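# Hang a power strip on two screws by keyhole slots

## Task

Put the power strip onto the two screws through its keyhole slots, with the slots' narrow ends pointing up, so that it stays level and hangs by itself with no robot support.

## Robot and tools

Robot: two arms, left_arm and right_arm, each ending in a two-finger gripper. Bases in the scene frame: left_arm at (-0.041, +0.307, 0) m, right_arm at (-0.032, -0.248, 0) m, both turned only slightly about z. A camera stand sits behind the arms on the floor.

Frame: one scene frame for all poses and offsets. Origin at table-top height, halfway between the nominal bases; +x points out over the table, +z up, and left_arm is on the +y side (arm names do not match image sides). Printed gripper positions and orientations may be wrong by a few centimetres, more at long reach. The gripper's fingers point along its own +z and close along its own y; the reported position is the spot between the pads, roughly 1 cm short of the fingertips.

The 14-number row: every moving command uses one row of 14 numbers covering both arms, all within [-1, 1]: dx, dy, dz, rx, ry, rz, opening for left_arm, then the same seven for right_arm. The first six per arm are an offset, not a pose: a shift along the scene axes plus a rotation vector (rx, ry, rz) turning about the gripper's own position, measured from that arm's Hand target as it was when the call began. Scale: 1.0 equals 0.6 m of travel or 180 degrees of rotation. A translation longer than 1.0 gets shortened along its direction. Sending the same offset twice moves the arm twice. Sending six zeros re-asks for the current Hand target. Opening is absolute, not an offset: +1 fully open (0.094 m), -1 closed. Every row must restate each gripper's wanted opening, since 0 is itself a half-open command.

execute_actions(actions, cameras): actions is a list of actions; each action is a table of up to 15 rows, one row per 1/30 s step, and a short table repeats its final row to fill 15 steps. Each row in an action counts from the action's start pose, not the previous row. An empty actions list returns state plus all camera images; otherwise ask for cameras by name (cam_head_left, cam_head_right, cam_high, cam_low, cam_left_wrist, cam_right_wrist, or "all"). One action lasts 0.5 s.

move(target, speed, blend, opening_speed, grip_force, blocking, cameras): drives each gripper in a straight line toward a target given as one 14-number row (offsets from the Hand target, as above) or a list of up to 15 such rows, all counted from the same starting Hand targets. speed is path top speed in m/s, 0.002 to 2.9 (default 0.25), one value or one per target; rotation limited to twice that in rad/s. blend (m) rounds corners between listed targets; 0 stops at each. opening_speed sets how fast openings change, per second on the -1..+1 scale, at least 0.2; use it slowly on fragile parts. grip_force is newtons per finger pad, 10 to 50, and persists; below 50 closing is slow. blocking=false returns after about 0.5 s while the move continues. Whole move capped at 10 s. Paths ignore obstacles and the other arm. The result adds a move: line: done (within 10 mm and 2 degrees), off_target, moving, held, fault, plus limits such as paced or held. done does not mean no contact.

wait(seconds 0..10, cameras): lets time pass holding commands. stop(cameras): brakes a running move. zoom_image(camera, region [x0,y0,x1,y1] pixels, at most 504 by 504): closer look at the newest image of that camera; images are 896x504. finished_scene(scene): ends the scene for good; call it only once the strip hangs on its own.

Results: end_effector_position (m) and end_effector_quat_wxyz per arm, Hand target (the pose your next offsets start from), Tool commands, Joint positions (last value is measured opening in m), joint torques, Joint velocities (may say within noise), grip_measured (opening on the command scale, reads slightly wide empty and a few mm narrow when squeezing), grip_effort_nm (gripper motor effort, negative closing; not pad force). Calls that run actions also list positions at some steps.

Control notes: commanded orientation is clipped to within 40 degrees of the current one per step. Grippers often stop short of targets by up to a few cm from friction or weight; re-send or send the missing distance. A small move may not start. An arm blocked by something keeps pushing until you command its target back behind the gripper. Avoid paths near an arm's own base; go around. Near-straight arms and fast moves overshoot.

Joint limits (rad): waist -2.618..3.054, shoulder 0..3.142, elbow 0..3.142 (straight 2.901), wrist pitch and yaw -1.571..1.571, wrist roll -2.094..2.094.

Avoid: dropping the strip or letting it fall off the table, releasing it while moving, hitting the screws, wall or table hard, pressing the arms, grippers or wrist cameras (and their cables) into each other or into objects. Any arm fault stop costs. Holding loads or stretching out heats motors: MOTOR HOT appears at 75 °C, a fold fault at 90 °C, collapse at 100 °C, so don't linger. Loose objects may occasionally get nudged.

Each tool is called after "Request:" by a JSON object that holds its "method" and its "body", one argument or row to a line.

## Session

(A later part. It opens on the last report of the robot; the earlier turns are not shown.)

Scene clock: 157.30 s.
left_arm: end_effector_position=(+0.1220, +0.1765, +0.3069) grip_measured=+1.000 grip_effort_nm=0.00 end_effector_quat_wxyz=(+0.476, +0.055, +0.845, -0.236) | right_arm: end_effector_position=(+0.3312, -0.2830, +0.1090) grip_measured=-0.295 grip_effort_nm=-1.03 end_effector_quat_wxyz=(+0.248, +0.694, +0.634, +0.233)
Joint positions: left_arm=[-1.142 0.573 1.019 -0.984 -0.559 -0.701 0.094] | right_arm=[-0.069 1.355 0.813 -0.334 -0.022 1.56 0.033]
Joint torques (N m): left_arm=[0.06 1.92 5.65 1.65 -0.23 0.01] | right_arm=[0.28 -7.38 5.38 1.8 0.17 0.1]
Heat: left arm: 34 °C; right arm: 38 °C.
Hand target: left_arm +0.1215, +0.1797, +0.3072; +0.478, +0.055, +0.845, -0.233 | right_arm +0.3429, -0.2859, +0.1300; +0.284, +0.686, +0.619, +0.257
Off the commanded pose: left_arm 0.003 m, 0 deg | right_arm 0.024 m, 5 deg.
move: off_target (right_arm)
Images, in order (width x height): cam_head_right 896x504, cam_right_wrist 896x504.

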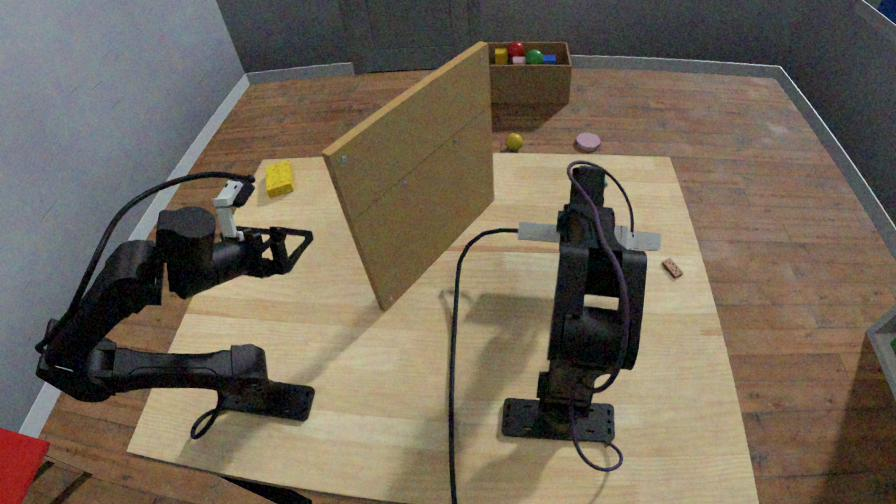

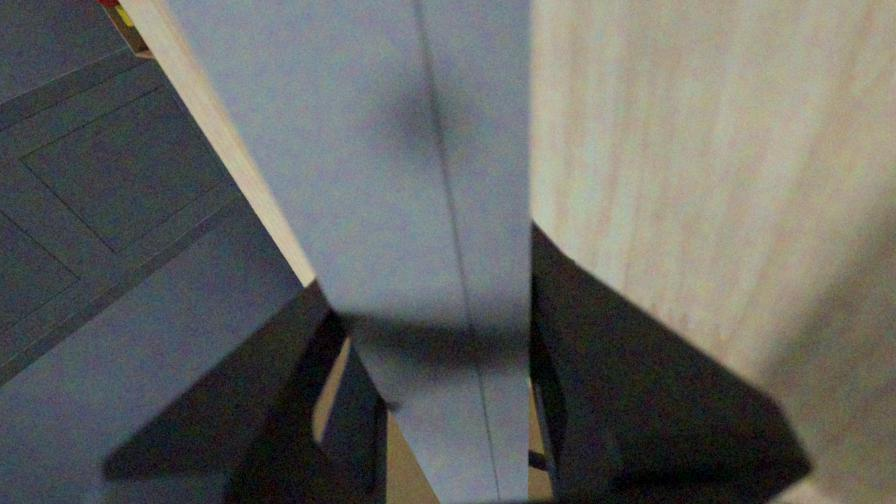

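Request:
{"method": "move", "body": {
  "target": [0,0,0,0,0,0,1.0, 0,0,-0.1,-0.0039,-0.0387,0,-0.45],
  "speed": 0.1
}}

Request:
{"method": "execute_actions", "body": {
  "actions": [],
  "cameras": ["cam_head_left", "cam_low"]
}}

Scene clock: 160.43 s.
left_arm: end_effector_position=(+0.1220, +0.1765, +0.3069) grip_measured=+1.000 grip_effort_nm=0.00 end_effector_quat_wxyz=(+0.476, +0.055, +0.845, -0.236) | right_arm: end_effector_position=(+0.3300, -0.2826, +0.0563) grip_measured=-0.295 grip_effort_nm=-1.03 end_effector_quat_wxyz=(+0.295, +0.677, +0.614, +0.278)
Joint positions: left_arm=[-1.142 0.573 1.019 -0.984 -0.559 -0.701 0.094] | right_arm=[-0.068 1.414 0.513 0.165 -0.021 1.57 0.033]
Joint torques (N m): left_arm=[0.05 1.98 5.65 1.64 -0.23 0] | right_arm=[0.27 -4.63 4.92 2.06 0.18 -0.01]
Heat: left arm: 34 °C; right arm: 37 °C.
Hand target: left_arm +0.1215, +0.1797, +0.3072; +0.478, +0.055, +0.845, -0.233 | right_arm +0.3430, -0.2859, +0.0701; +0.326, +0.667, +0.602, +0.294
Off the commanded pose: left_arm 0.003 m, 0 deg | right_arm 0.019 m, 4 deg.
move: off_target (right_arm)

Scene clock: 160.43 s.
left_arm: end_effector_position=(+0.1220, +0.1765, +0.3069) grip_measured=+1.000 grip_effort_nm=0.00 end_effector_quat_wxyz=(+0.476, +0.055, +0.845, -0.236) | right_arm: end_effector_position=(+0.3300, -0.2826, +0.0563) grip_measured=-0.295 grip_effort_nm=-1.03 end_effector_quat_wxyz=(+0.295, +0.677, +0.614, +0.278)
Joint positions: left_arm=[-1.142 0.573 1.019 -0.984 -0.559 -0.701 0.094] | right_arm=[-0.068 1.414 0.513 0.165 -0.021 1.57 0.033]
Joint velocities: within noise
Joint torques (N m): left_arm=[0.05 1.98 5.65 1.64 -0.23 0] | right_arm=[0.27 -4.63 4.92 2.06 0.18 -0.01]
Heat: left arm: 34 °C; right arm: 37 °C.
Hand target: left_arm +0.1215, +0.1797, +0.3072; +0.478, +0.055, +0.845, -0.233 | right_arm +0.3430, -0.2859, +0.0701; +0.326, +0.667, +0.602, +0.294
Tool commands: left_gripper/opening=+1.0 right_gripper/opening=-0.45
Off the commanded pose: left_arm 0.003 m, 0 deg | right_arm 0.019 m, 4 deg.
Images, in order (width x height): cam_head_left 896x504, cam_low 896x504.

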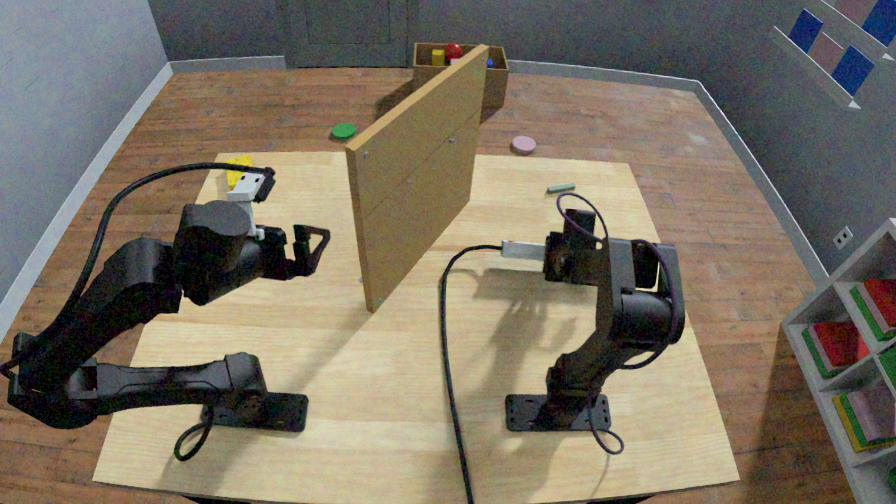

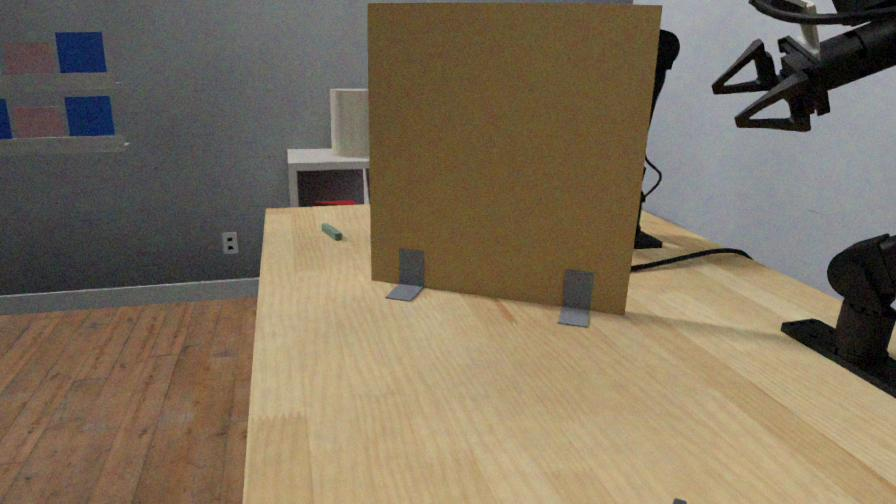

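Request:
{"method": "move", "body": {
  "target": [0,0,0,0,0,0,1.0, 0,0,-0.0333,0.0017,0.0166,0,-0.45],
  "speed": 0.06,
  "cameras": ["cam_head_right"]
}}

Scene clock: 164.80 s.
left_arm: end_effector_position=(+0.1220, +0.1765, +0.3069) grip_measured=+1.000 grip_effort_nm=0.00 end_effector_quat_wxyz=(+0.476, +0.055, +0.845, -0.236) | right_arm: end_effector_position=(+0.3298, -0.2829, +0.0380) grip_measured=-0.295 grip_effort_nm=-1.03 end_effector_quat_wxyz=(+0.282, +0.684, +0.619, +0.265)
Joint positions: left_arm=[-1.142 0.573 1.019 -0.984 -0.559 -0.701 0.094] | right_arm=[-0.068 1.481 0.513 0.192 -0.019 1.57 0.033]
Joint torques (N m): left_arm=[0.06 1.98 5.65 1.63 -0.23 0.01] | right_arm=[0.25 -4.7 5.26 1.89 0.19 0.01]
Heat: left arm: 34 °C; right arm: 35 °C.
Hand target: left_arm +0.1215, +0.1797, +0.3072; +0.478, +0.055, +0.845, -0.233 | right_arm +0.3430, -0.2859, +0.0501; +0.308, +0.675, +0.610, +0.278
Off the commanded pose: left_arm 0.003 m, 0 deg | right_arm 0.018 m, 4 deg.
move: off_target (right_arm)
Images, in order (width x height): cam_head_right 896x504.

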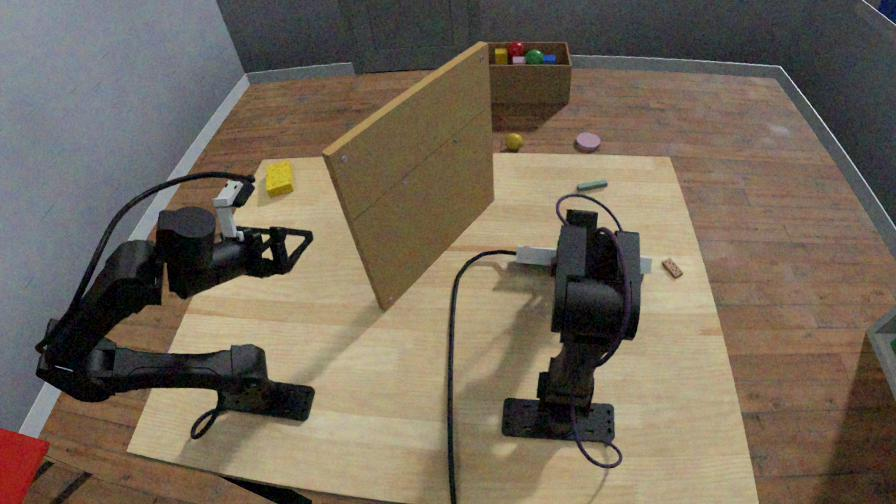

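Request:
{"method": "move", "body": {
  "target": [0,0,0,0,0,0,1.0, 0,0,-0.01,0,0,0,-0.45],
  "speed": 0.04
}}

Scene clock: 167.13 s.
left_arm: end_effector_position=(+0.1220, +0.1765, +0.3069) grip_measured=+1.000 grip_effort_nm=0.00 end_effector_quat_wxyz=(+0.476, +0.055, +0.845, -0.236) | right_arm: end_effector_position=(+0.3350, -0.2835, +0.0377) grip_measured=-0.295 grip_effort_nm=-1.03 end_effector_quat_wxyz=(+0.289, +0.681, +0.617, +0.270)
Joint positions: left_arm=[-1.142 0.573 1.019 -0.984 -0.559 -0.701 0.094] | right_arm=[-0.068 1.503 0.513 0.232 -0.019 1.569 0.033]
Joint torques (N m): left_arm=[0.06 1.95 5.63 1.63 -0.24 0.01] | right_arm=[0.21 -4.52 4.36 1.84 0.17 0]
Heat: left arm: 34 °C; right arm: 34 °C.
Hand target: left_arm +0.1215, +0.1797, +0.3072; +0.478, +0.055, +0.845, -0.233 | right_arm +0.3430, -0.2859, +0.0441; +0.308, +0.675, +0.610, +0.278
Off the commanded pose: left_arm 0.003 m, 0 deg | right_arm 0.011 m, 3 deg.
move: off_target (right_arm)

Request:
{"method": "move", "body": {
  "target": [0,0,0,0,0,0,1.0, 0,0,-0.01,0,0,0,-0.45],
  "speed": 0.04
}}

Scene clock: 169.07 s.
left_arm: end_effector_position=(+0.1220, +0.1765, +0.3069) grip_measured=+1.000 grip_effort_nm=0.00 end_effector_quat_wxyz=(+0.476, +0.055, +0.845, -0.236) | right_arm: end_effector_position=(+0.3396, -0.2840, +0.0376) grip_measured=-0.295 grip_effort_nm=-1.03 end_effector_quat_wxyz=(+0.297, +0.677, +0.614, +0.277)
Joint positions: left_arm=[-1.142 0.573 1.019 -0.984 -0.559 -0.701 0.094] | right_arm=[-0.068 1.523 0.506 0.283 -0.019 1.568 0.033]
Joint torques (N m): left_arm=[0.06 1.96 5.64 1.63 -0.23 0.01] | right_arm=[0.27 -4.15 4.01 1.76 0.16 0.01]
Heat: left arm: 34 °C; right arm: 34 °C.
Hand target: left_arm +0.1215, +0.1797, +0.3072; +0.478, +0.055, +0.845, -0.233 | right_arm +0.3430, -0.2859, +0.0382; +0.308, +0.675, +0.610, +0.278
Off the commanded pose: left_arm 0.003 m, 0 deg | right_arm 0.004 m, 1 deg.
move: done

Request:
{"method": "move", "body": {
  "target": [0,0,0,0,0,0,1.0, -0.006,0,-0.012,0.0006,0.0055,0,-0.45],
  "speed": 0.04,
  "cameras": ["cam_head_right"]
}}

Request:
{"method": "zoom_image", "body": {
  "camera": "cam_head_right",
  "region": [500, 190, 720, 310]
}}

Scene clock: 171.03 s.
left_arm: end_effector_position=(+0.1220, +0.1765, +0.3069) grip_measured=+1.000 grip_effort_nm=0.00 end_effector_quat_wxyz=(+0.476, +0.055, +0.845, -0.236) | right_arm: end_effector_position=(+0.3409, -0.2841, +0.0373) grip_measured=-0.295 grip_effort_nm=-1.03 end_effector_quat_wxyz=(+0.301, +0.675, +0.613, +0.281)
Joint positions: left_arm=[-1.142 0.573 1.019 -0.984 -0.559 -0.701 0.094] | right_arm=[-0.068 1.53 0.499 0.308 -0.019 1.568 0.033]
Joint torques (N m): left_arm=[0.09 1.95 5.65 1.64 -0.24 0.01] | right_arm=[0.14 -3.79 3.7 1.55 0.16 -0.01]
Heat: left arm: 34 °C; right arm: 33 °C.
Hand target: left_arm +0.1215, +0.1797, +0.3072; +0.478, +0.055, +0.845, -0.233 | right_arm +0.3394, -0.2859, +0.0309; +0.302, +0.678, +0.612, +0.273
Off the commanded pose: left_arm 0.003 m, 0 deg | right_arm 0.007 m, 1 deg.
move: done
Images, in order (width x height): cam_head_right 896x504.

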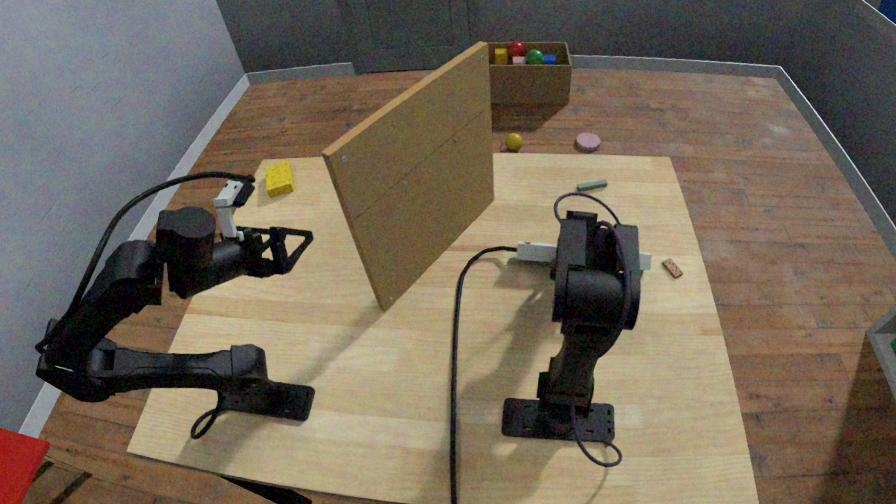

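Scaled by 2.291 from the camera's 896x504 image, which has a finer 1280x720 frame.

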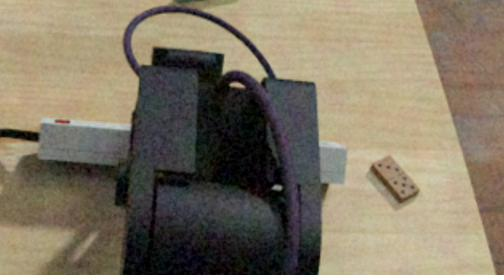

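Request:
{"method": "move", "body": {
  "target": [
    [0,0,0,0,0,0,1.0, 0.003,0,0.0083,-0.0003,-0.002,0,-0.45],
    [0,0,0,0,0,0,1.0, 0.003,0,0.0083,-0.0003,-0.002,0,-0.06]
  ],
  "speed": 0.04,
  "opening_speed": 0.3,
  "cameras": ["cam_head_right", "cam_right_wrist"]
}}

Request:
{"method": "zoom_image", "body": {
  "camera": "cam_head_right",
  "region": [500, 190, 720, 310]
}}

Scene clock: 175.27 s.
left_arm: end_effector_position=(+0.1220, +0.1765, +0.3069) grip_measured=+1.000 grip_effort_nm=0.00 end_effector_quat_wxyz=(+0.476, +0.055, +0.845, -0.236) | right_arm: end_effector_position=(+0.3408, -0.2842, +0.0371) grip_measured=-0.062 grip_effort_nm=0.12 end_effector_quat_wxyz=(+0.301, +0.675, +0.613, +0.280)
Joint positions: left_arm=[-1.142 0.573 1.019 -0.984 -0.559 -0.701 0.094] | right_arm=[-0.068 1.53 0.499 0.308 -0.019 1.568 0.044]
Joint torques (N m): left_arm=[0.06 1.98 5.65 1.64 -0.23 0.01] | right_arm=[0.2 -4.66 4.42 1.45 0.17 0.01]
Heat: left arm: 34 °C; right arm: 32 °C.
Hand target: left_arm +0.1215, +0.1797, +0.3072; +0.478, +0.055, +0.845, -0.233 | right_arm +0.3412, -0.2859, +0.0358; +0.304, +0.677, +0.611, +0.275
Off the commanded pose: left_arm 0.003 m, 0 deg | right_arm 0.002 m, 1 deg.
move: done
Images, in order (width x height): cam_head_right 896x504, cam_right_wrist 896x504.

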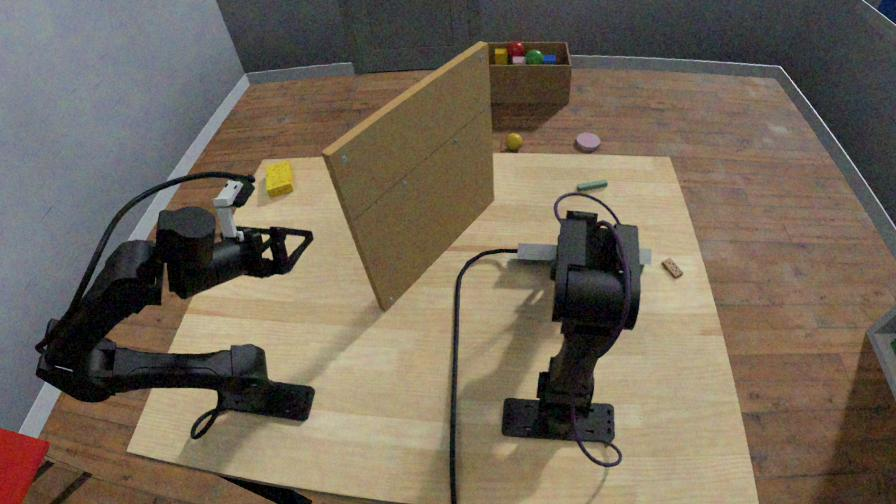

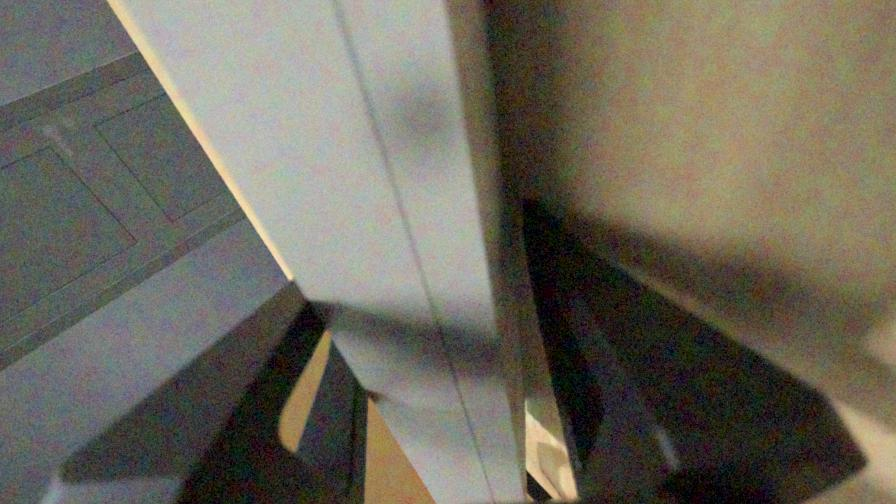

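Scaled by 2.291 from the camera's 896x504 image, which has a finer 1280x720 frame.

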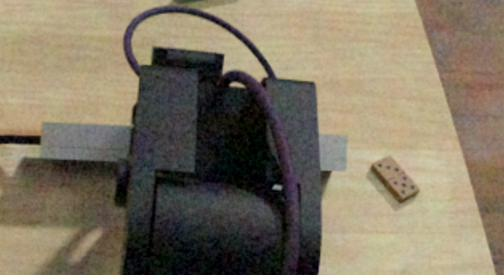

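Request:
{"method": "move", "body": {
  "target": [0,0,0,0,0,0,1.0, -0.0415,0.0042,0.007,0,0,0,-0.06],
  "speed": 0.04,
  "cameras": ["cam_head_right", "cam_right_wrist"]
}}

Request:
{"method": "zoom_image", "body": {
  "camera": "cam_head_right",
  "region": [500, 190, 720, 310]
}}

Scene clock: 188.07 s.
left_arm: end_effector_position=(+0.1220, +0.1765, +0.3069) grip_measured=+1.000 grip_effort_nm=0.01 end_effector_quat_wxyz=(+0.476, +0.055, +0.845, -0.236) | right_arm: end_effector_position=(+0.3222, -0.2822, +0.0406) grip_measured=-0.062 grip_effort_nm=0.11 end_effector_quat_wxyz=(+0.304, +0.673, +0.611, +0.283)
Joint positions: left_arm=[-1.142 0.573 1.019 -0.984 -0.559 -0.701 0.094] | right_arm=[-0.068 1.439 0.428 0.298 -0.018 1.568 0.044]
Joint torques (N m): left_arm=[0.05 1.95 5.67 1.63 -0.23 0.01] | right_arm=[0.29 -6.31 3.69 1.19 0.17 0]
Heat: left arm: 34 °C; right arm: 31 °C.
Hand target: left_arm +0.1215, +0.1797, +0.3072; +0.478, +0.055, +0.845, -0.233 | right_arm +0.3163, -0.2834, +0.0401; +0.304, +0.677, +0.611, +0.275
Off the commanded pose: left_arm 0.003 m, 0 deg | right_arm 0.006 m, 1 deg.
move: done
Images, in order (width x height): cam_head_right 896x504, cam_right_wrist 896x504.

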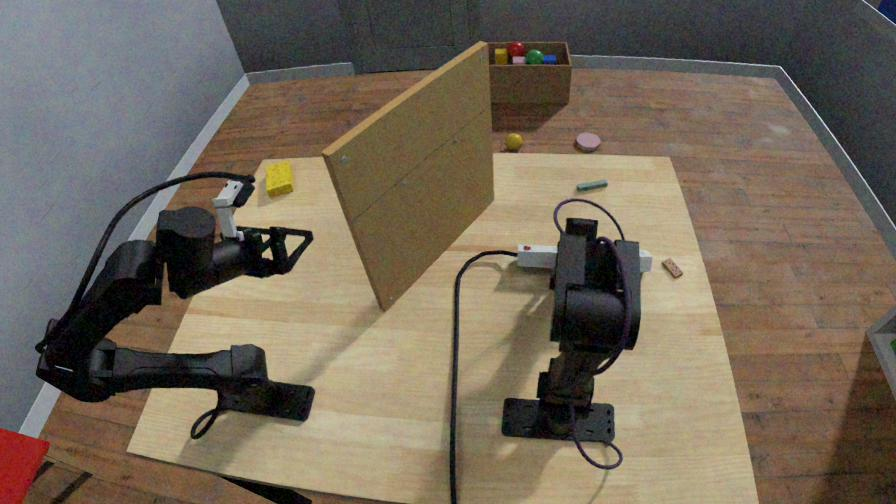

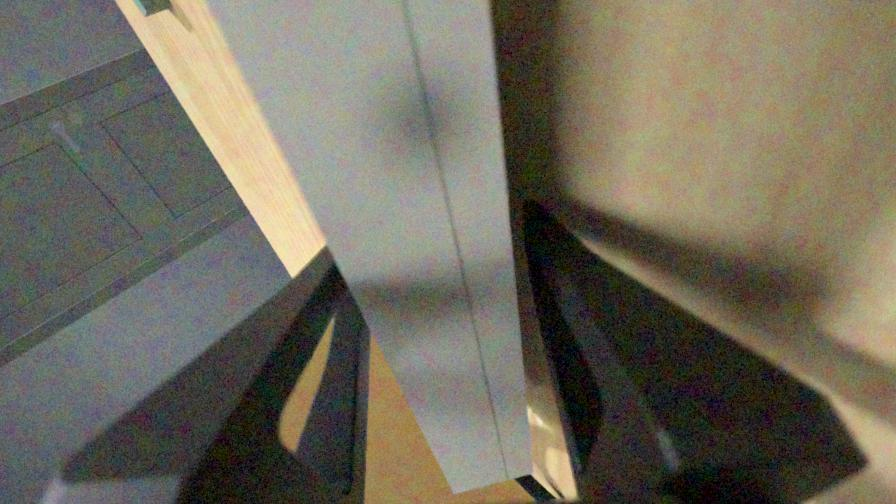

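Scaled by 2.291 from the camera's 896x504 image, which has a finer 1280x720 frame.

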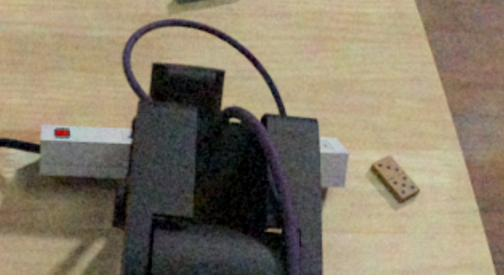

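Request:
{"method": "move", "body": {
  "target": [0,0,0,0,0,0,1.0, -0.0415,0.0042,0.002,0,0,0,-0.06],
  "speed": 0.04,
  "cameras": ["cam_head_right", "cam_right_wrist"]
}}

Request:
{"method": "zoom_image", "body": {
  "camera": "cam_head_right",
  "region": [500, 190, 720, 310]
}}

Scene clock: 190.80 s.
left_arm: end_effector_position=(+0.1220, +0.1765, +0.3069) grip_measured=+1.000 grip_effort_nm=0.01 end_effector_quat_wxyz=(+0.476, +0.055, +0.845, -0.236) | right_arm: end_effector_position=(+0.2967, -0.2795, +0.0423) grip_measured=-0.062 grip_effort_nm=0.11 end_effector_quat_wxyz=(+0.304, +0.674, +0.611, +0.283)
Joint positions: left_arm=[-1.142 0.573 1.019 -0.984 -0.559 -0.701 0.094] | right_arm=[-0.068 1.31 0.346 0.249 -0.018 1.568 0.044]
Joint torques (N m): left_arm=[0.08 1.96 5.67 1.64 -0.23 0.01] | right_arm=[0.16 -5.08 3.89 1.23 0.14 -0.01]
Heat: left arm: 34 °C; right arm: 31 °C.
Hand target: left_arm +0.1215, +0.1797, +0.3072; +0.478, +0.055, +0.845, -0.233 | right_arm +0.2914, -0.2809, +0.0412; +0.304, +0.677, +0.611, +0.275
Off the commanded pose: left_arm 0.003 m, 0 deg | right_arm 0.006 m, 1 deg.
move: done
Images, in order (width x height): cam_head_right 896x504, cam_right_wrist 896x504.

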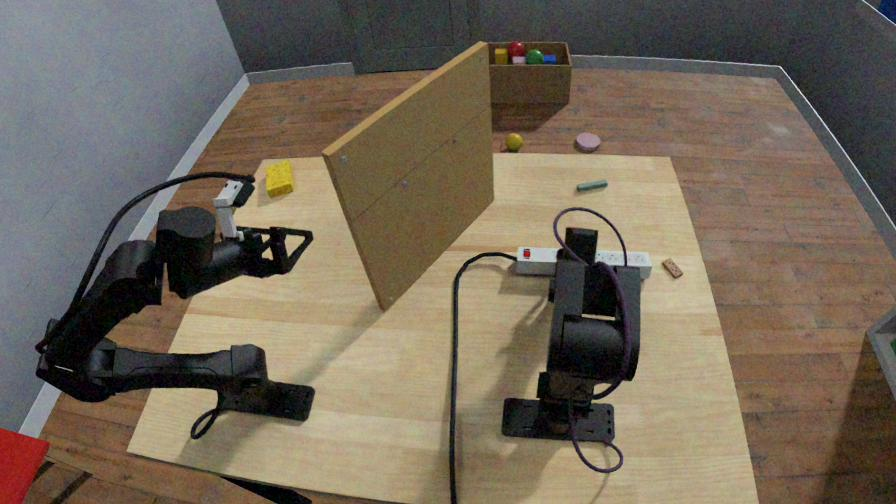

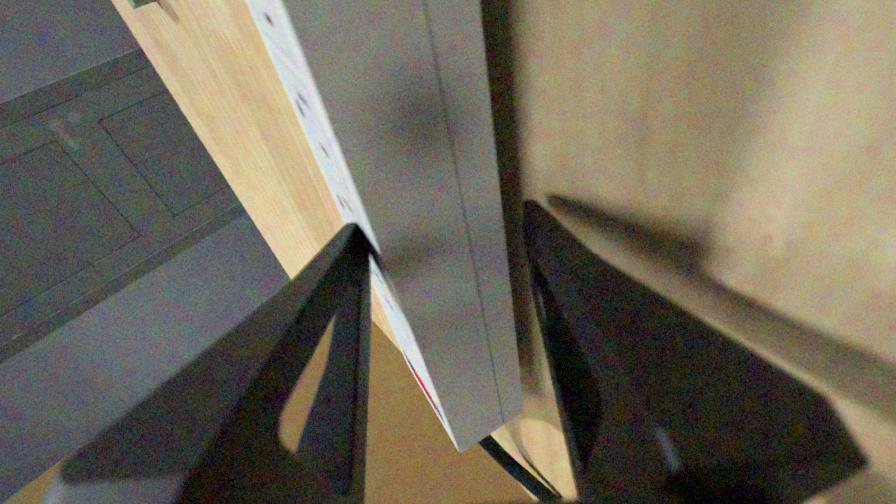

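Scaled by 2.291 from the camera's 896x504 image, which has a finer 1280x720 frame.

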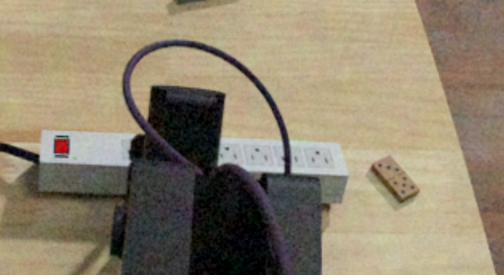

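Request:
{"method": "move", "body": {
  "target": [0,0,0,0,0,0,1.0, 0,0,-0.0167,0,0,0,-0.36],
  "speed": 0.02,
  "opening_speed": 0.4,
  "cameras": ["cam_head_right", "cam_right_wrist"]
}}

Request:
{"method": "zoom_image", "body": {
  "camera": "cam_head_right",
  "region": [500, 190, 720, 310]
}}

Scene clock: 195.10 s.
left_arm: end_effector_position=(+0.1220, +0.1765, +0.3069) grip_measured=+1.000 grip_effort_nm=0.00 end_effector_quat_wxyz=(+0.476, +0.055, +0.845, -0.236) | right_arm: end_effector_position=(+0.2960, -0.2794, +0.0393) grip_measured=-0.357 grip_effort_nm=-0.17 end_effector_quat_wxyz=(+0.308, +0.672, +0.610, +0.286)
Joint positions: left_arm=[-1.142 0.573 1.019 -0.984 -0.559 -0.701 0.094] | right_arm=[-0.068 1.321 0.324 0.294 -0.018 1.568 0.03]
Joint torques (N m): left_arm=[0.05 1.96 5.61 1.64 -0.23 0.02] | right_arm=[0.13 -2.45 3.58 1.46 0.17 -0.01]
Heat: left arm: 34 °C; right arm: 31 °C.
Hand target: left_arm +0.1215, +0.1797, +0.3072; +0.478, +0.055, +0.845, -0.233 | right_arm +0.2913, -0.2809, +0.0311; +0.304, +0.677, +0.611, +0.275
Off the commanded pose: left_arm 0.003 m, 0 deg | right_arm 0.009 m, 2 deg.
move: done
Images, in order (width x height): cam_head_right 896x504, cam_right_wrist 896x504.

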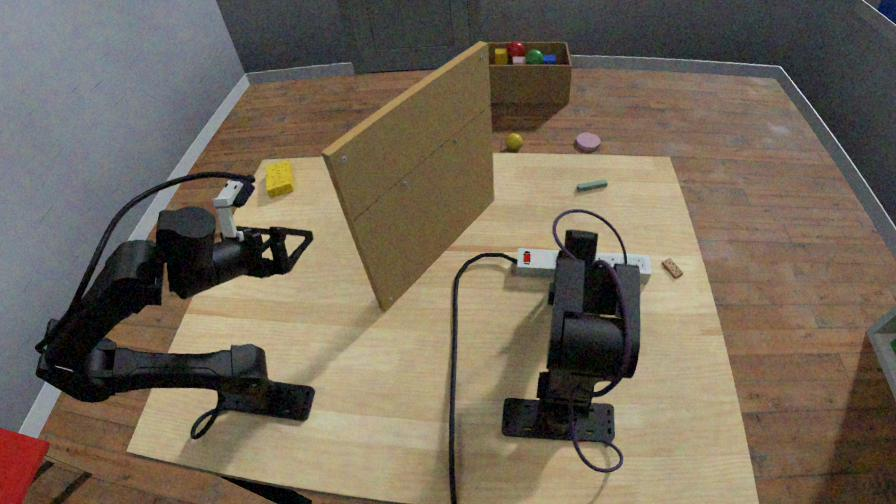

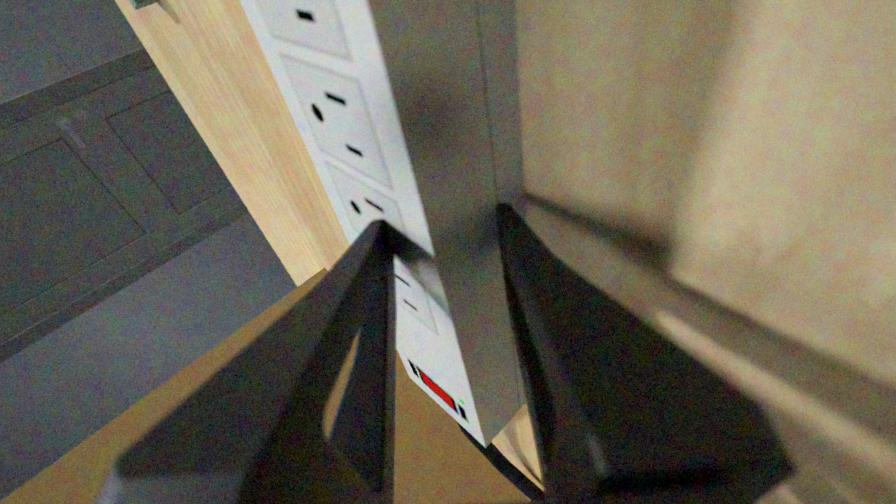

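Scaled by 2.291 from the camera's 896x504 image, which has a finer 1280x720 frame.

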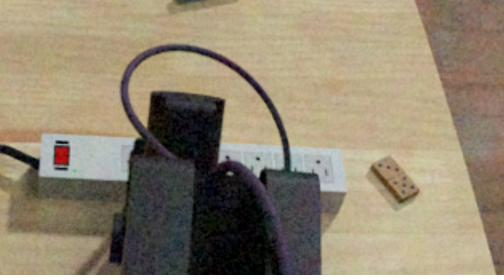

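Request:
{"method": "move", "body": {
  "target": [0,0,0,0,0,0,1.0, 0,0,0.035,0,0,0,-0.36],
  "speed": 0.03,
  "cameras": ["cam_head_right", "cam_right_wrist"]
}}

Request:
{"method": "zoom_image", "body": {
  "camera": "cam_head_right",
  "region": [500, 190, 720, 310]
}}

Scene clock: 197.57 s.
left_arm: end_effector_position=(+0.1220, +0.1765, +0.3069) grip_measured=+1.000 grip_effort_nm=0.01 end_effector_quat_wxyz=(+0.476, +0.055, +0.845, -0.236) | right_arm: end_effector_position=(+0.2865, -0.2783, +0.0417) grip_measured=-0.358 grip_effort_nm=-0.11 end_effector_quat_wxyz=(+0.293, +0.679, +0.616, +0.273)
Joint positions: left_arm=[-1.142 0.573 1.019 -0.984 -0.559 -0.701 0.094] | right_arm=[-0.068 1.26 0.343 0.171 -0.018 1.568 0.03]
Joint torques (N m): left_arm=[0.06 1.95 5.67 1.64 -0.24 0.01] | right_arm=[0.17 -4.79 6.15 1.25 0.14 -0.01]
Heat: left arm: 34 °C; right arm: 31 °C.
Hand target: left_arm +0.1215, +0.1797, +0.3072; +0.478, +0.055, +0.845, -0.233 | right_arm +0.2914, -0.2809, +0.0523; +0.304, +0.677, +0.611, +0.275
Off the commanded pose: left_arm 0.003 m, 0 deg | right_arm 0.012 m, 1 deg.
move: off_target (right_arm)
Images, in order (width x height): cam_head_right 896x504, cam_right_wrist 896x504.

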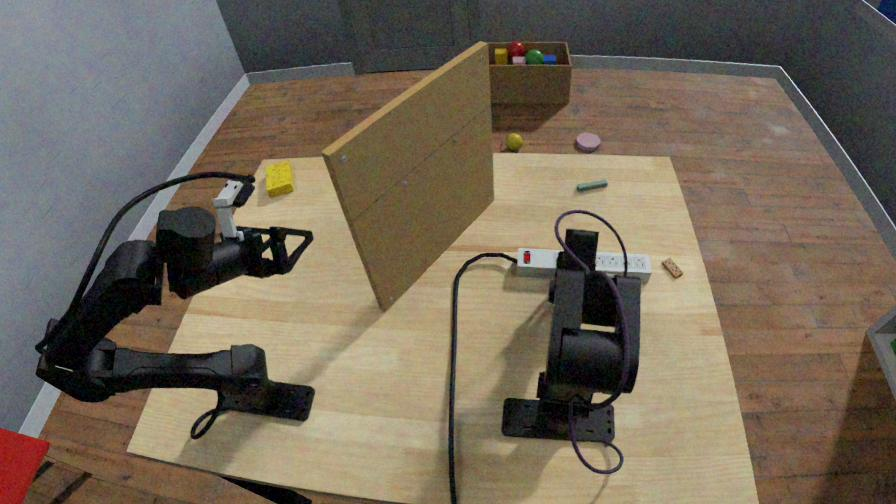

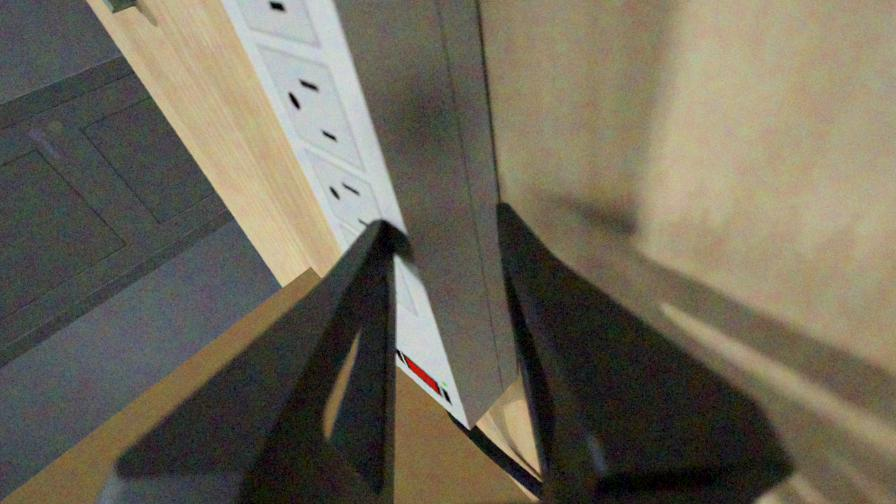

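Scaled by 2.291 from the camera's 896x504 image, which has a finer 1280x720 frame.

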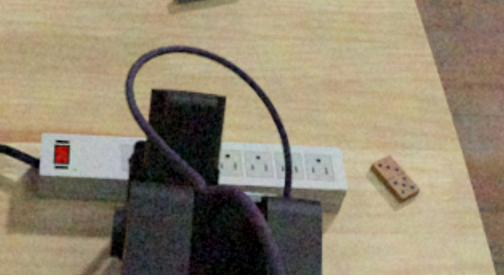

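Request:
{"method": "move", "body": {
  "target": [0,0,0,0,0,0,1.0, -0.01,0,0.06,0,0,0,-0.36],
  "speed": 0.05,
  "cameras": ["cam_head_right", "cam_right_wrist"]
}}

Request:
{"method": "zoom_image", "body": {
  "camera": "cam_head_right",
  "region": [500, 190, 720, 310]
}}

Scene clock: 200.03 s.
left_arm: end_effector_position=(+0.1220, +0.1765, +0.3069) grip_measured=+1.000 grip_effort_nm=0.00 end_effector_quat_wxyz=(+0.476, +0.055, +0.845, -0.236) | right_arm: end_effector_position=(+0.2803, -0.2777, +0.0746) grip_measured=-0.358 grip_effort_nm=-0.11 end_effector_quat_wxyz=(+0.290, +0.680, +0.617, +0.270)
Joint positions: left_arm=[-1.142 0.573 1.019 -0.984 -0.559 -0.701 0.094] | right_arm=[-0.068 1.115 0.428 -0.069 -0.018 1.568 0.03]
Joint torques (N m): left_arm=[0.05 1.95 5.64 1.64 -0.23 0.01] | right_arm=[-0.16 -4.11 6.93 1.29 0.12 -0.03]
Heat: left arm: 34 °C; right arm: 31 °C.
Hand target: left_arm +0.1215, +0.1797, +0.3072; +0.478, +0.055, +0.845, -0.233 | right_arm +0.2854, -0.2809, +0.0883; +0.304, +0.677, +0.611, +0.275
Off the commanded pose: left_arm 0.003 m, 0 deg | right_arm 0.015 m, 2 deg.
move: off_target (right_arm)
Images, in order (width x height): cam_head_right 896x504, cam_right_wrist 896x504.

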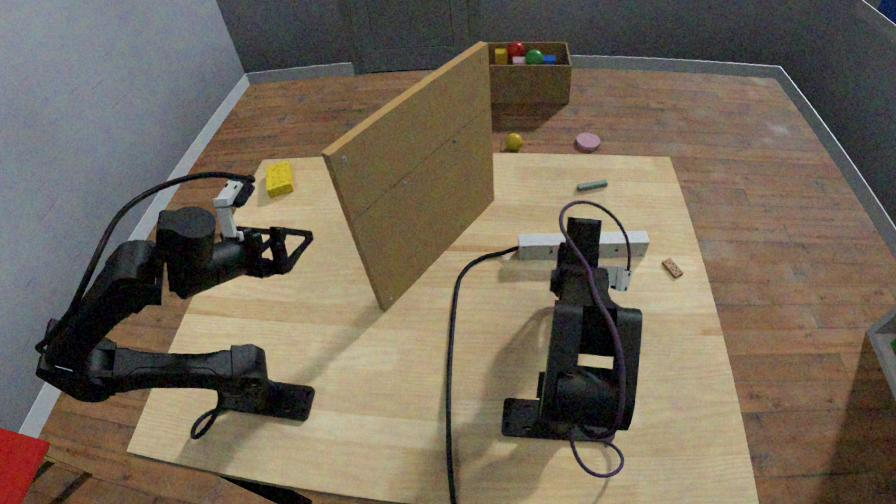

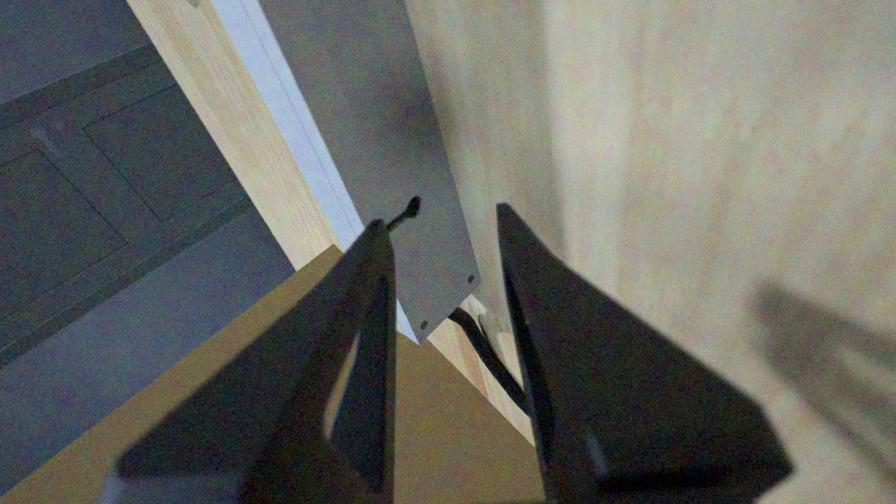

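Scaled by 2.291 from the camera's 896x504 image, which has a finer 1280x720 frame.

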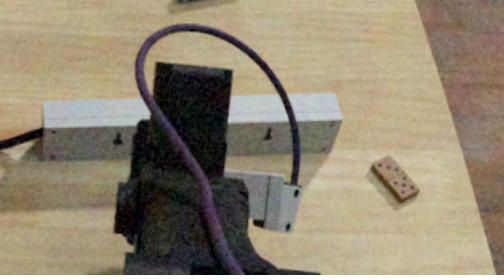

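Request:
{"method": "move", "body": {
  "target": [
    [0,0,0,0,0,0,1.0, 0.0743,-0.0318,0.1028,-0.1777,0.2347,0.446,1.0],
    [0,0,0,0,0,0,1.0, 0.131,-0.0818,0.0862,-0.408,0.041,0.912,1.0]
  ],
  "speed": 0.45,
  "blend": [0.02, 0],
  "cameras": ["cam_head_right", "cam_right_wrist"]
}}

Scene clock: 248.70 s.
left_arm: end_effector_position=(+0.1220, +0.1765, +0.3069) grip_measured=+1.000 grip_effort_nm=0.01 end_effector_quat_wxyz=(+0.476, +0.055, +0.845, -0.236) | right_arm: end_effector_position=(+0.3645, -0.3287, +0.1408) grip_measured=+0.998 grip_effort_nm=0.10 end_effector_quat_wxyz=(-0.004, +0.668, -0.744, +0.008)
Joint positions: left_arm=[-1.142 0.573 1.019 -0.984 -0.559 -0.701 0.094] | right_arm=[-0.162 2.095 2.031 -1.49 0.002 -1.665 0.094]
Joint torques (N m): left_arm=[0.1 1.95 5.64 1.63 -0.24 0.01] | right_arm=[-0.38 -9.14 6.27 0.12 -0.04 -0.07]
Heat: left arm: 34 °C; right arm: 32 °C.
Hand target: left_arm +0.1215, +0.1797, +0.3072; +0.478, +0.055, +0.845, -0.233 | right_arm +0.3641, -0.3299, +0.1399; +0.001, -0.670, +0.742, +0.000
Off the commanded pose: left_arm 0.003 m, 0 deg | right_arm 0.002 m, 1 deg.
move: done
Images, in order (width x height): cam_head_right 896x504, cam_right_wrist 896x504.

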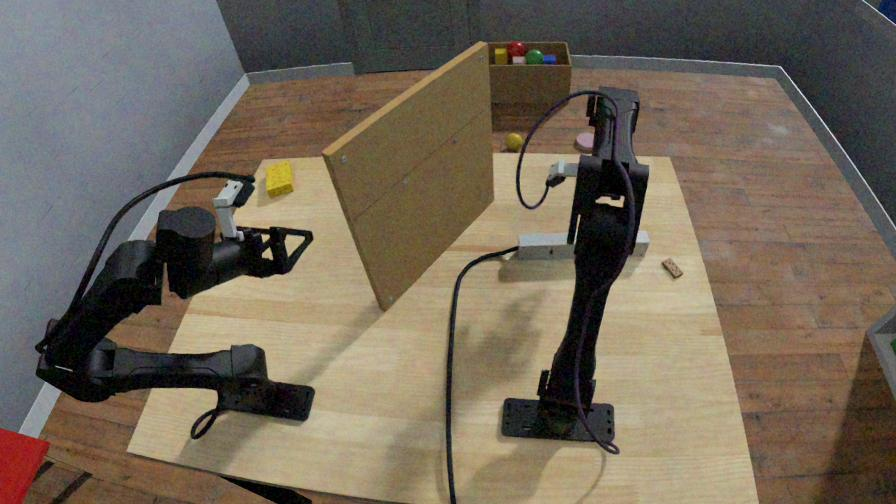

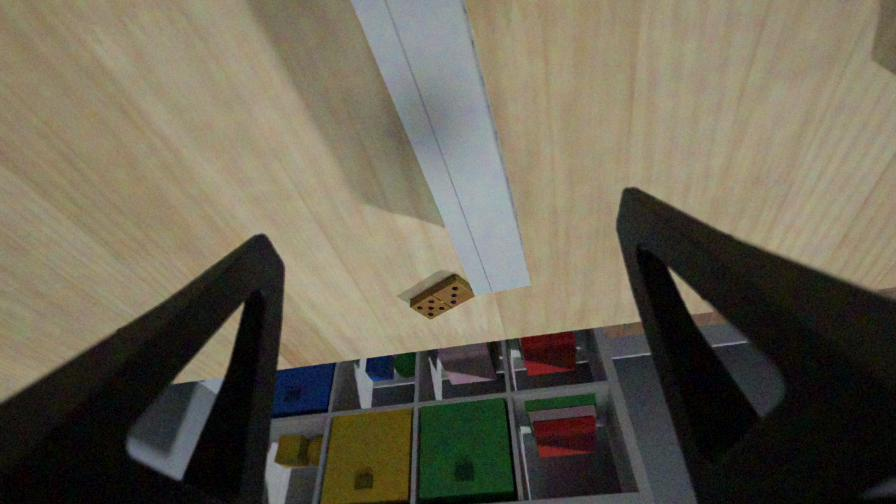

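Request:
{"method": "move", "body": {
  "target": [0,0,0,0,0,0,1.0, 0.0098,0.0333,-0.1083,0,0,0.0422,1.0],
  "speed": 0.15,
  "cameras": ["cam_right_wrist"]
}}

Scene clock: 253.57 s.
left_arm: end_effector_position=(+0.1220, +0.1765, +0.3069) grip_measured=+1.000 grip_effort_nm=0.00 end_effector_quat_wxyz=(+0.476, +0.055, +0.845, -0.236) | right_arm: end_effector_position=(+0.3697, -0.3109, +0.0805) grip_measured=+0.998 grip_effort_nm=0.10 end_effector_quat_wxyz=(-0.001, +0.714, -0.700, +0.004)
Joint positions: left_arm=[-1.142 0.573 1.019 -0.984 -0.559 -0.701 0.094] | right_arm=[-0.116 2.098 1.796 -1.26 0.003 -1.746 0.094]
Joint torques (N m): left_arm=[0.06 1.98 5.68 1.65 -0.23 0.01] | right_arm=[0.02 -9.84 4.21 0.4 -0.05 -0.11]
Heat: left arm: 34 °C; right arm: 32 °C.
Hand target: left_arm +0.1215, +0.1797, +0.3072; +0.478, +0.055, +0.845, -0.233 | right_arm +0.3699, -0.3101, +0.0750; +0.000, +0.718, -0.696, +0.000
Off the commanded pose: left_arm 0.003 m, 0 deg | right_arm 0.006 m, 1 deg.
move: done
Images, in order (width x height): cam_right_wrist 896x504.

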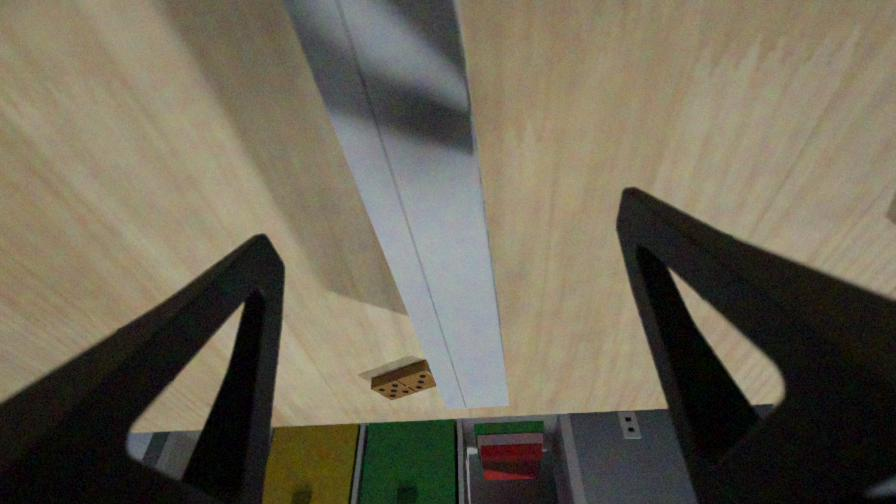

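Request:
{"method": "move", "body": {
  "target": [
    [0,0,0,0,0,0,1.0, -0.0128,0,-0.0767,0,0,0.0167,1.0],
    [0,0,0,0,0,0,1.0, -0.0128,0,-0.0767,0,0,0.0167,-0.45]
  ],
  "speed": 0.08,
  "opening_speed": 0.6,
  "cameras": ["cam_right_wrist"]
}}

Scene clock: 258.87 s.
left_arm: end_effector_position=(+0.1220, +0.1765, +0.3069) grip_measured=+1.000 grip_effort_nm=0.00 end_effector_quat_wxyz=(+0.476, +0.055, +0.845, -0.236) | right_arm: end_effector_position=(+0.3647, -0.3101, +0.0350) grip_measured=-0.292 grip_effort_nm=-1.03 end_effector_quat_wxyz=(-0.003, +0.733, -0.680, +0.008)
Joint positions: left_arm=[-1.142 0.573 1.019 -0.984 -0.559 -0.701 0.094] | right_arm=[-0.116 2.098 1.613 -1.069 0.003 -1.803 0.033]
Joint torques (N m): left_arm=[0.09 1.95 5.64 1.64 -0.23 0.01] | right_arm=[-0.21 -9.57 4.01 0.33 -0.05 -0.1]
Heat: left arm: 34 °C; right arm: 31 °C.
Hand target: left_arm +0.1215, +0.1797, +0.3072; +0.478, +0.055, +0.845, -0.233 | right_arm +0.3622, -0.3101, +0.0289; +0.000, +0.736, -0.677, -0.001
Off the commanded pose: left_arm 0.003 m, 0 deg | right_arm 0.007 m, 1 deg.
move: done
Images, in order (width x height): cam_right_wrist 896x504.

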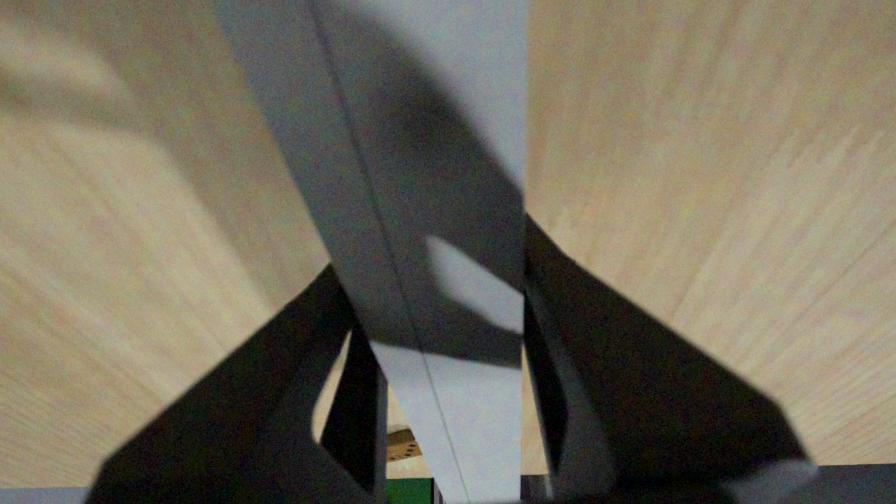

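Request:
{"method": "move", "body": {
  "target": [
    [0,0,0,0,0,0,1.0, 0,0,0.05,0,0,0,-0.45],
    [0,0,0,0,0,0,1.0, -0.0453,0.0168,0.1435,0,0,-0.3556,-0.45],
    [0,0,0,0,0,0,1.0, -0.0703,0.1168,0.1435,0,0,-0.7156,-0.45],
    [0,0,0,0,0,0,1.0, -0.1053,0.3018,0.1435,0,0,-0.7156,-0.45]
  ],
  "speed": [0.08, 0.3, 0.3, 0.2],
  "blend": [0.01, 0.02, 0.02, 0],
  "cameras": ["cam_head_right", "cam_head_left"]
}}

Scene clock: 271.63 s.
left_arm: end_effector_position=(+0.1220, +0.1765, +0.3069) grip_measured=+1.000 grip_effort_nm=0.00 end_effector_quat_wxyz=(+0.476, +0.055, +0.845, -0.236) | right_arm: end_effector_position=(+0.2838, -0.1286, +0.0993) grip_measured=-0.294 grip_effort_nm=-1.02 end_effector_quat_wxyz=(-0.042, +0.286, +0.957, -0.016)
Joint positions: left_arm=[-1.142 0.573 1.019 -0.984 -0.559 -0.701 0.094] | right_arm=[0.386 1.91 1.595 -1.343 -0.023 0.925 0.033]
Joint torques (N m): left_arm=[0.09 1.96 5.67 1.64 -0.24 0.01] | right_arm=[-0.27 -11.74 6 0.43 0.23 0.11]
Heat: left arm: 34 °C; right arm: 32 °C.
Hand target: left_arm +0.1215, +0.1797, +0.3072; +0.478, +0.055, +0.845, -0.233 | right_arm +0.2990, -0.1289, +0.1150; +0.001, +0.293, +0.956, +0.000
Off the commanded pose: left_arm 0.003 m, 0 deg | right_arm 0.022 m, 5 deg.
move: off_target (right_arm)
Images, in order (width x height): cam_head_left 896x504, cam_head_right 896x504.

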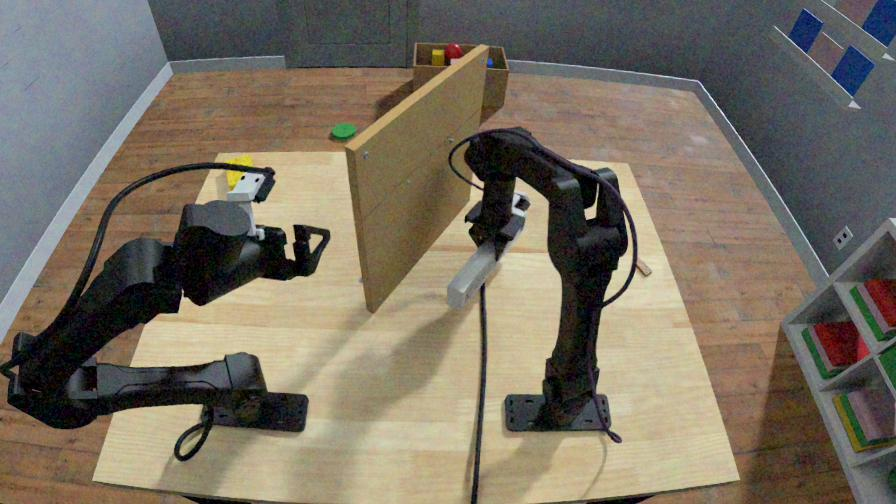

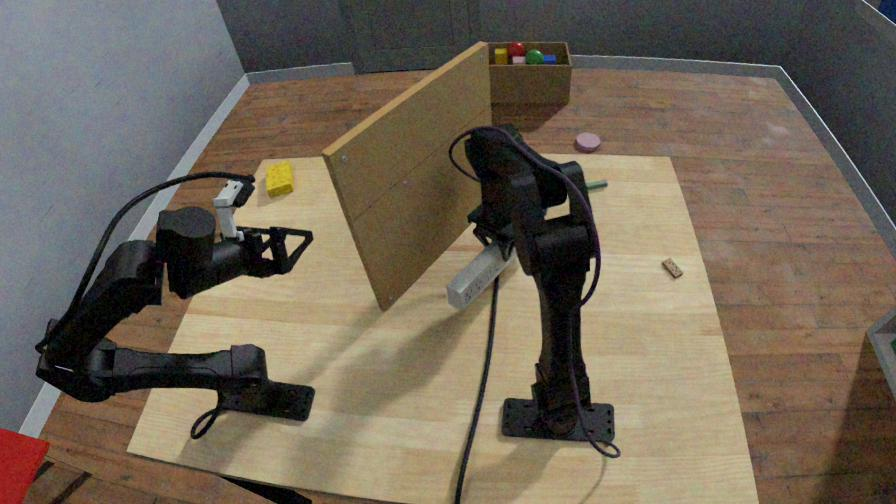

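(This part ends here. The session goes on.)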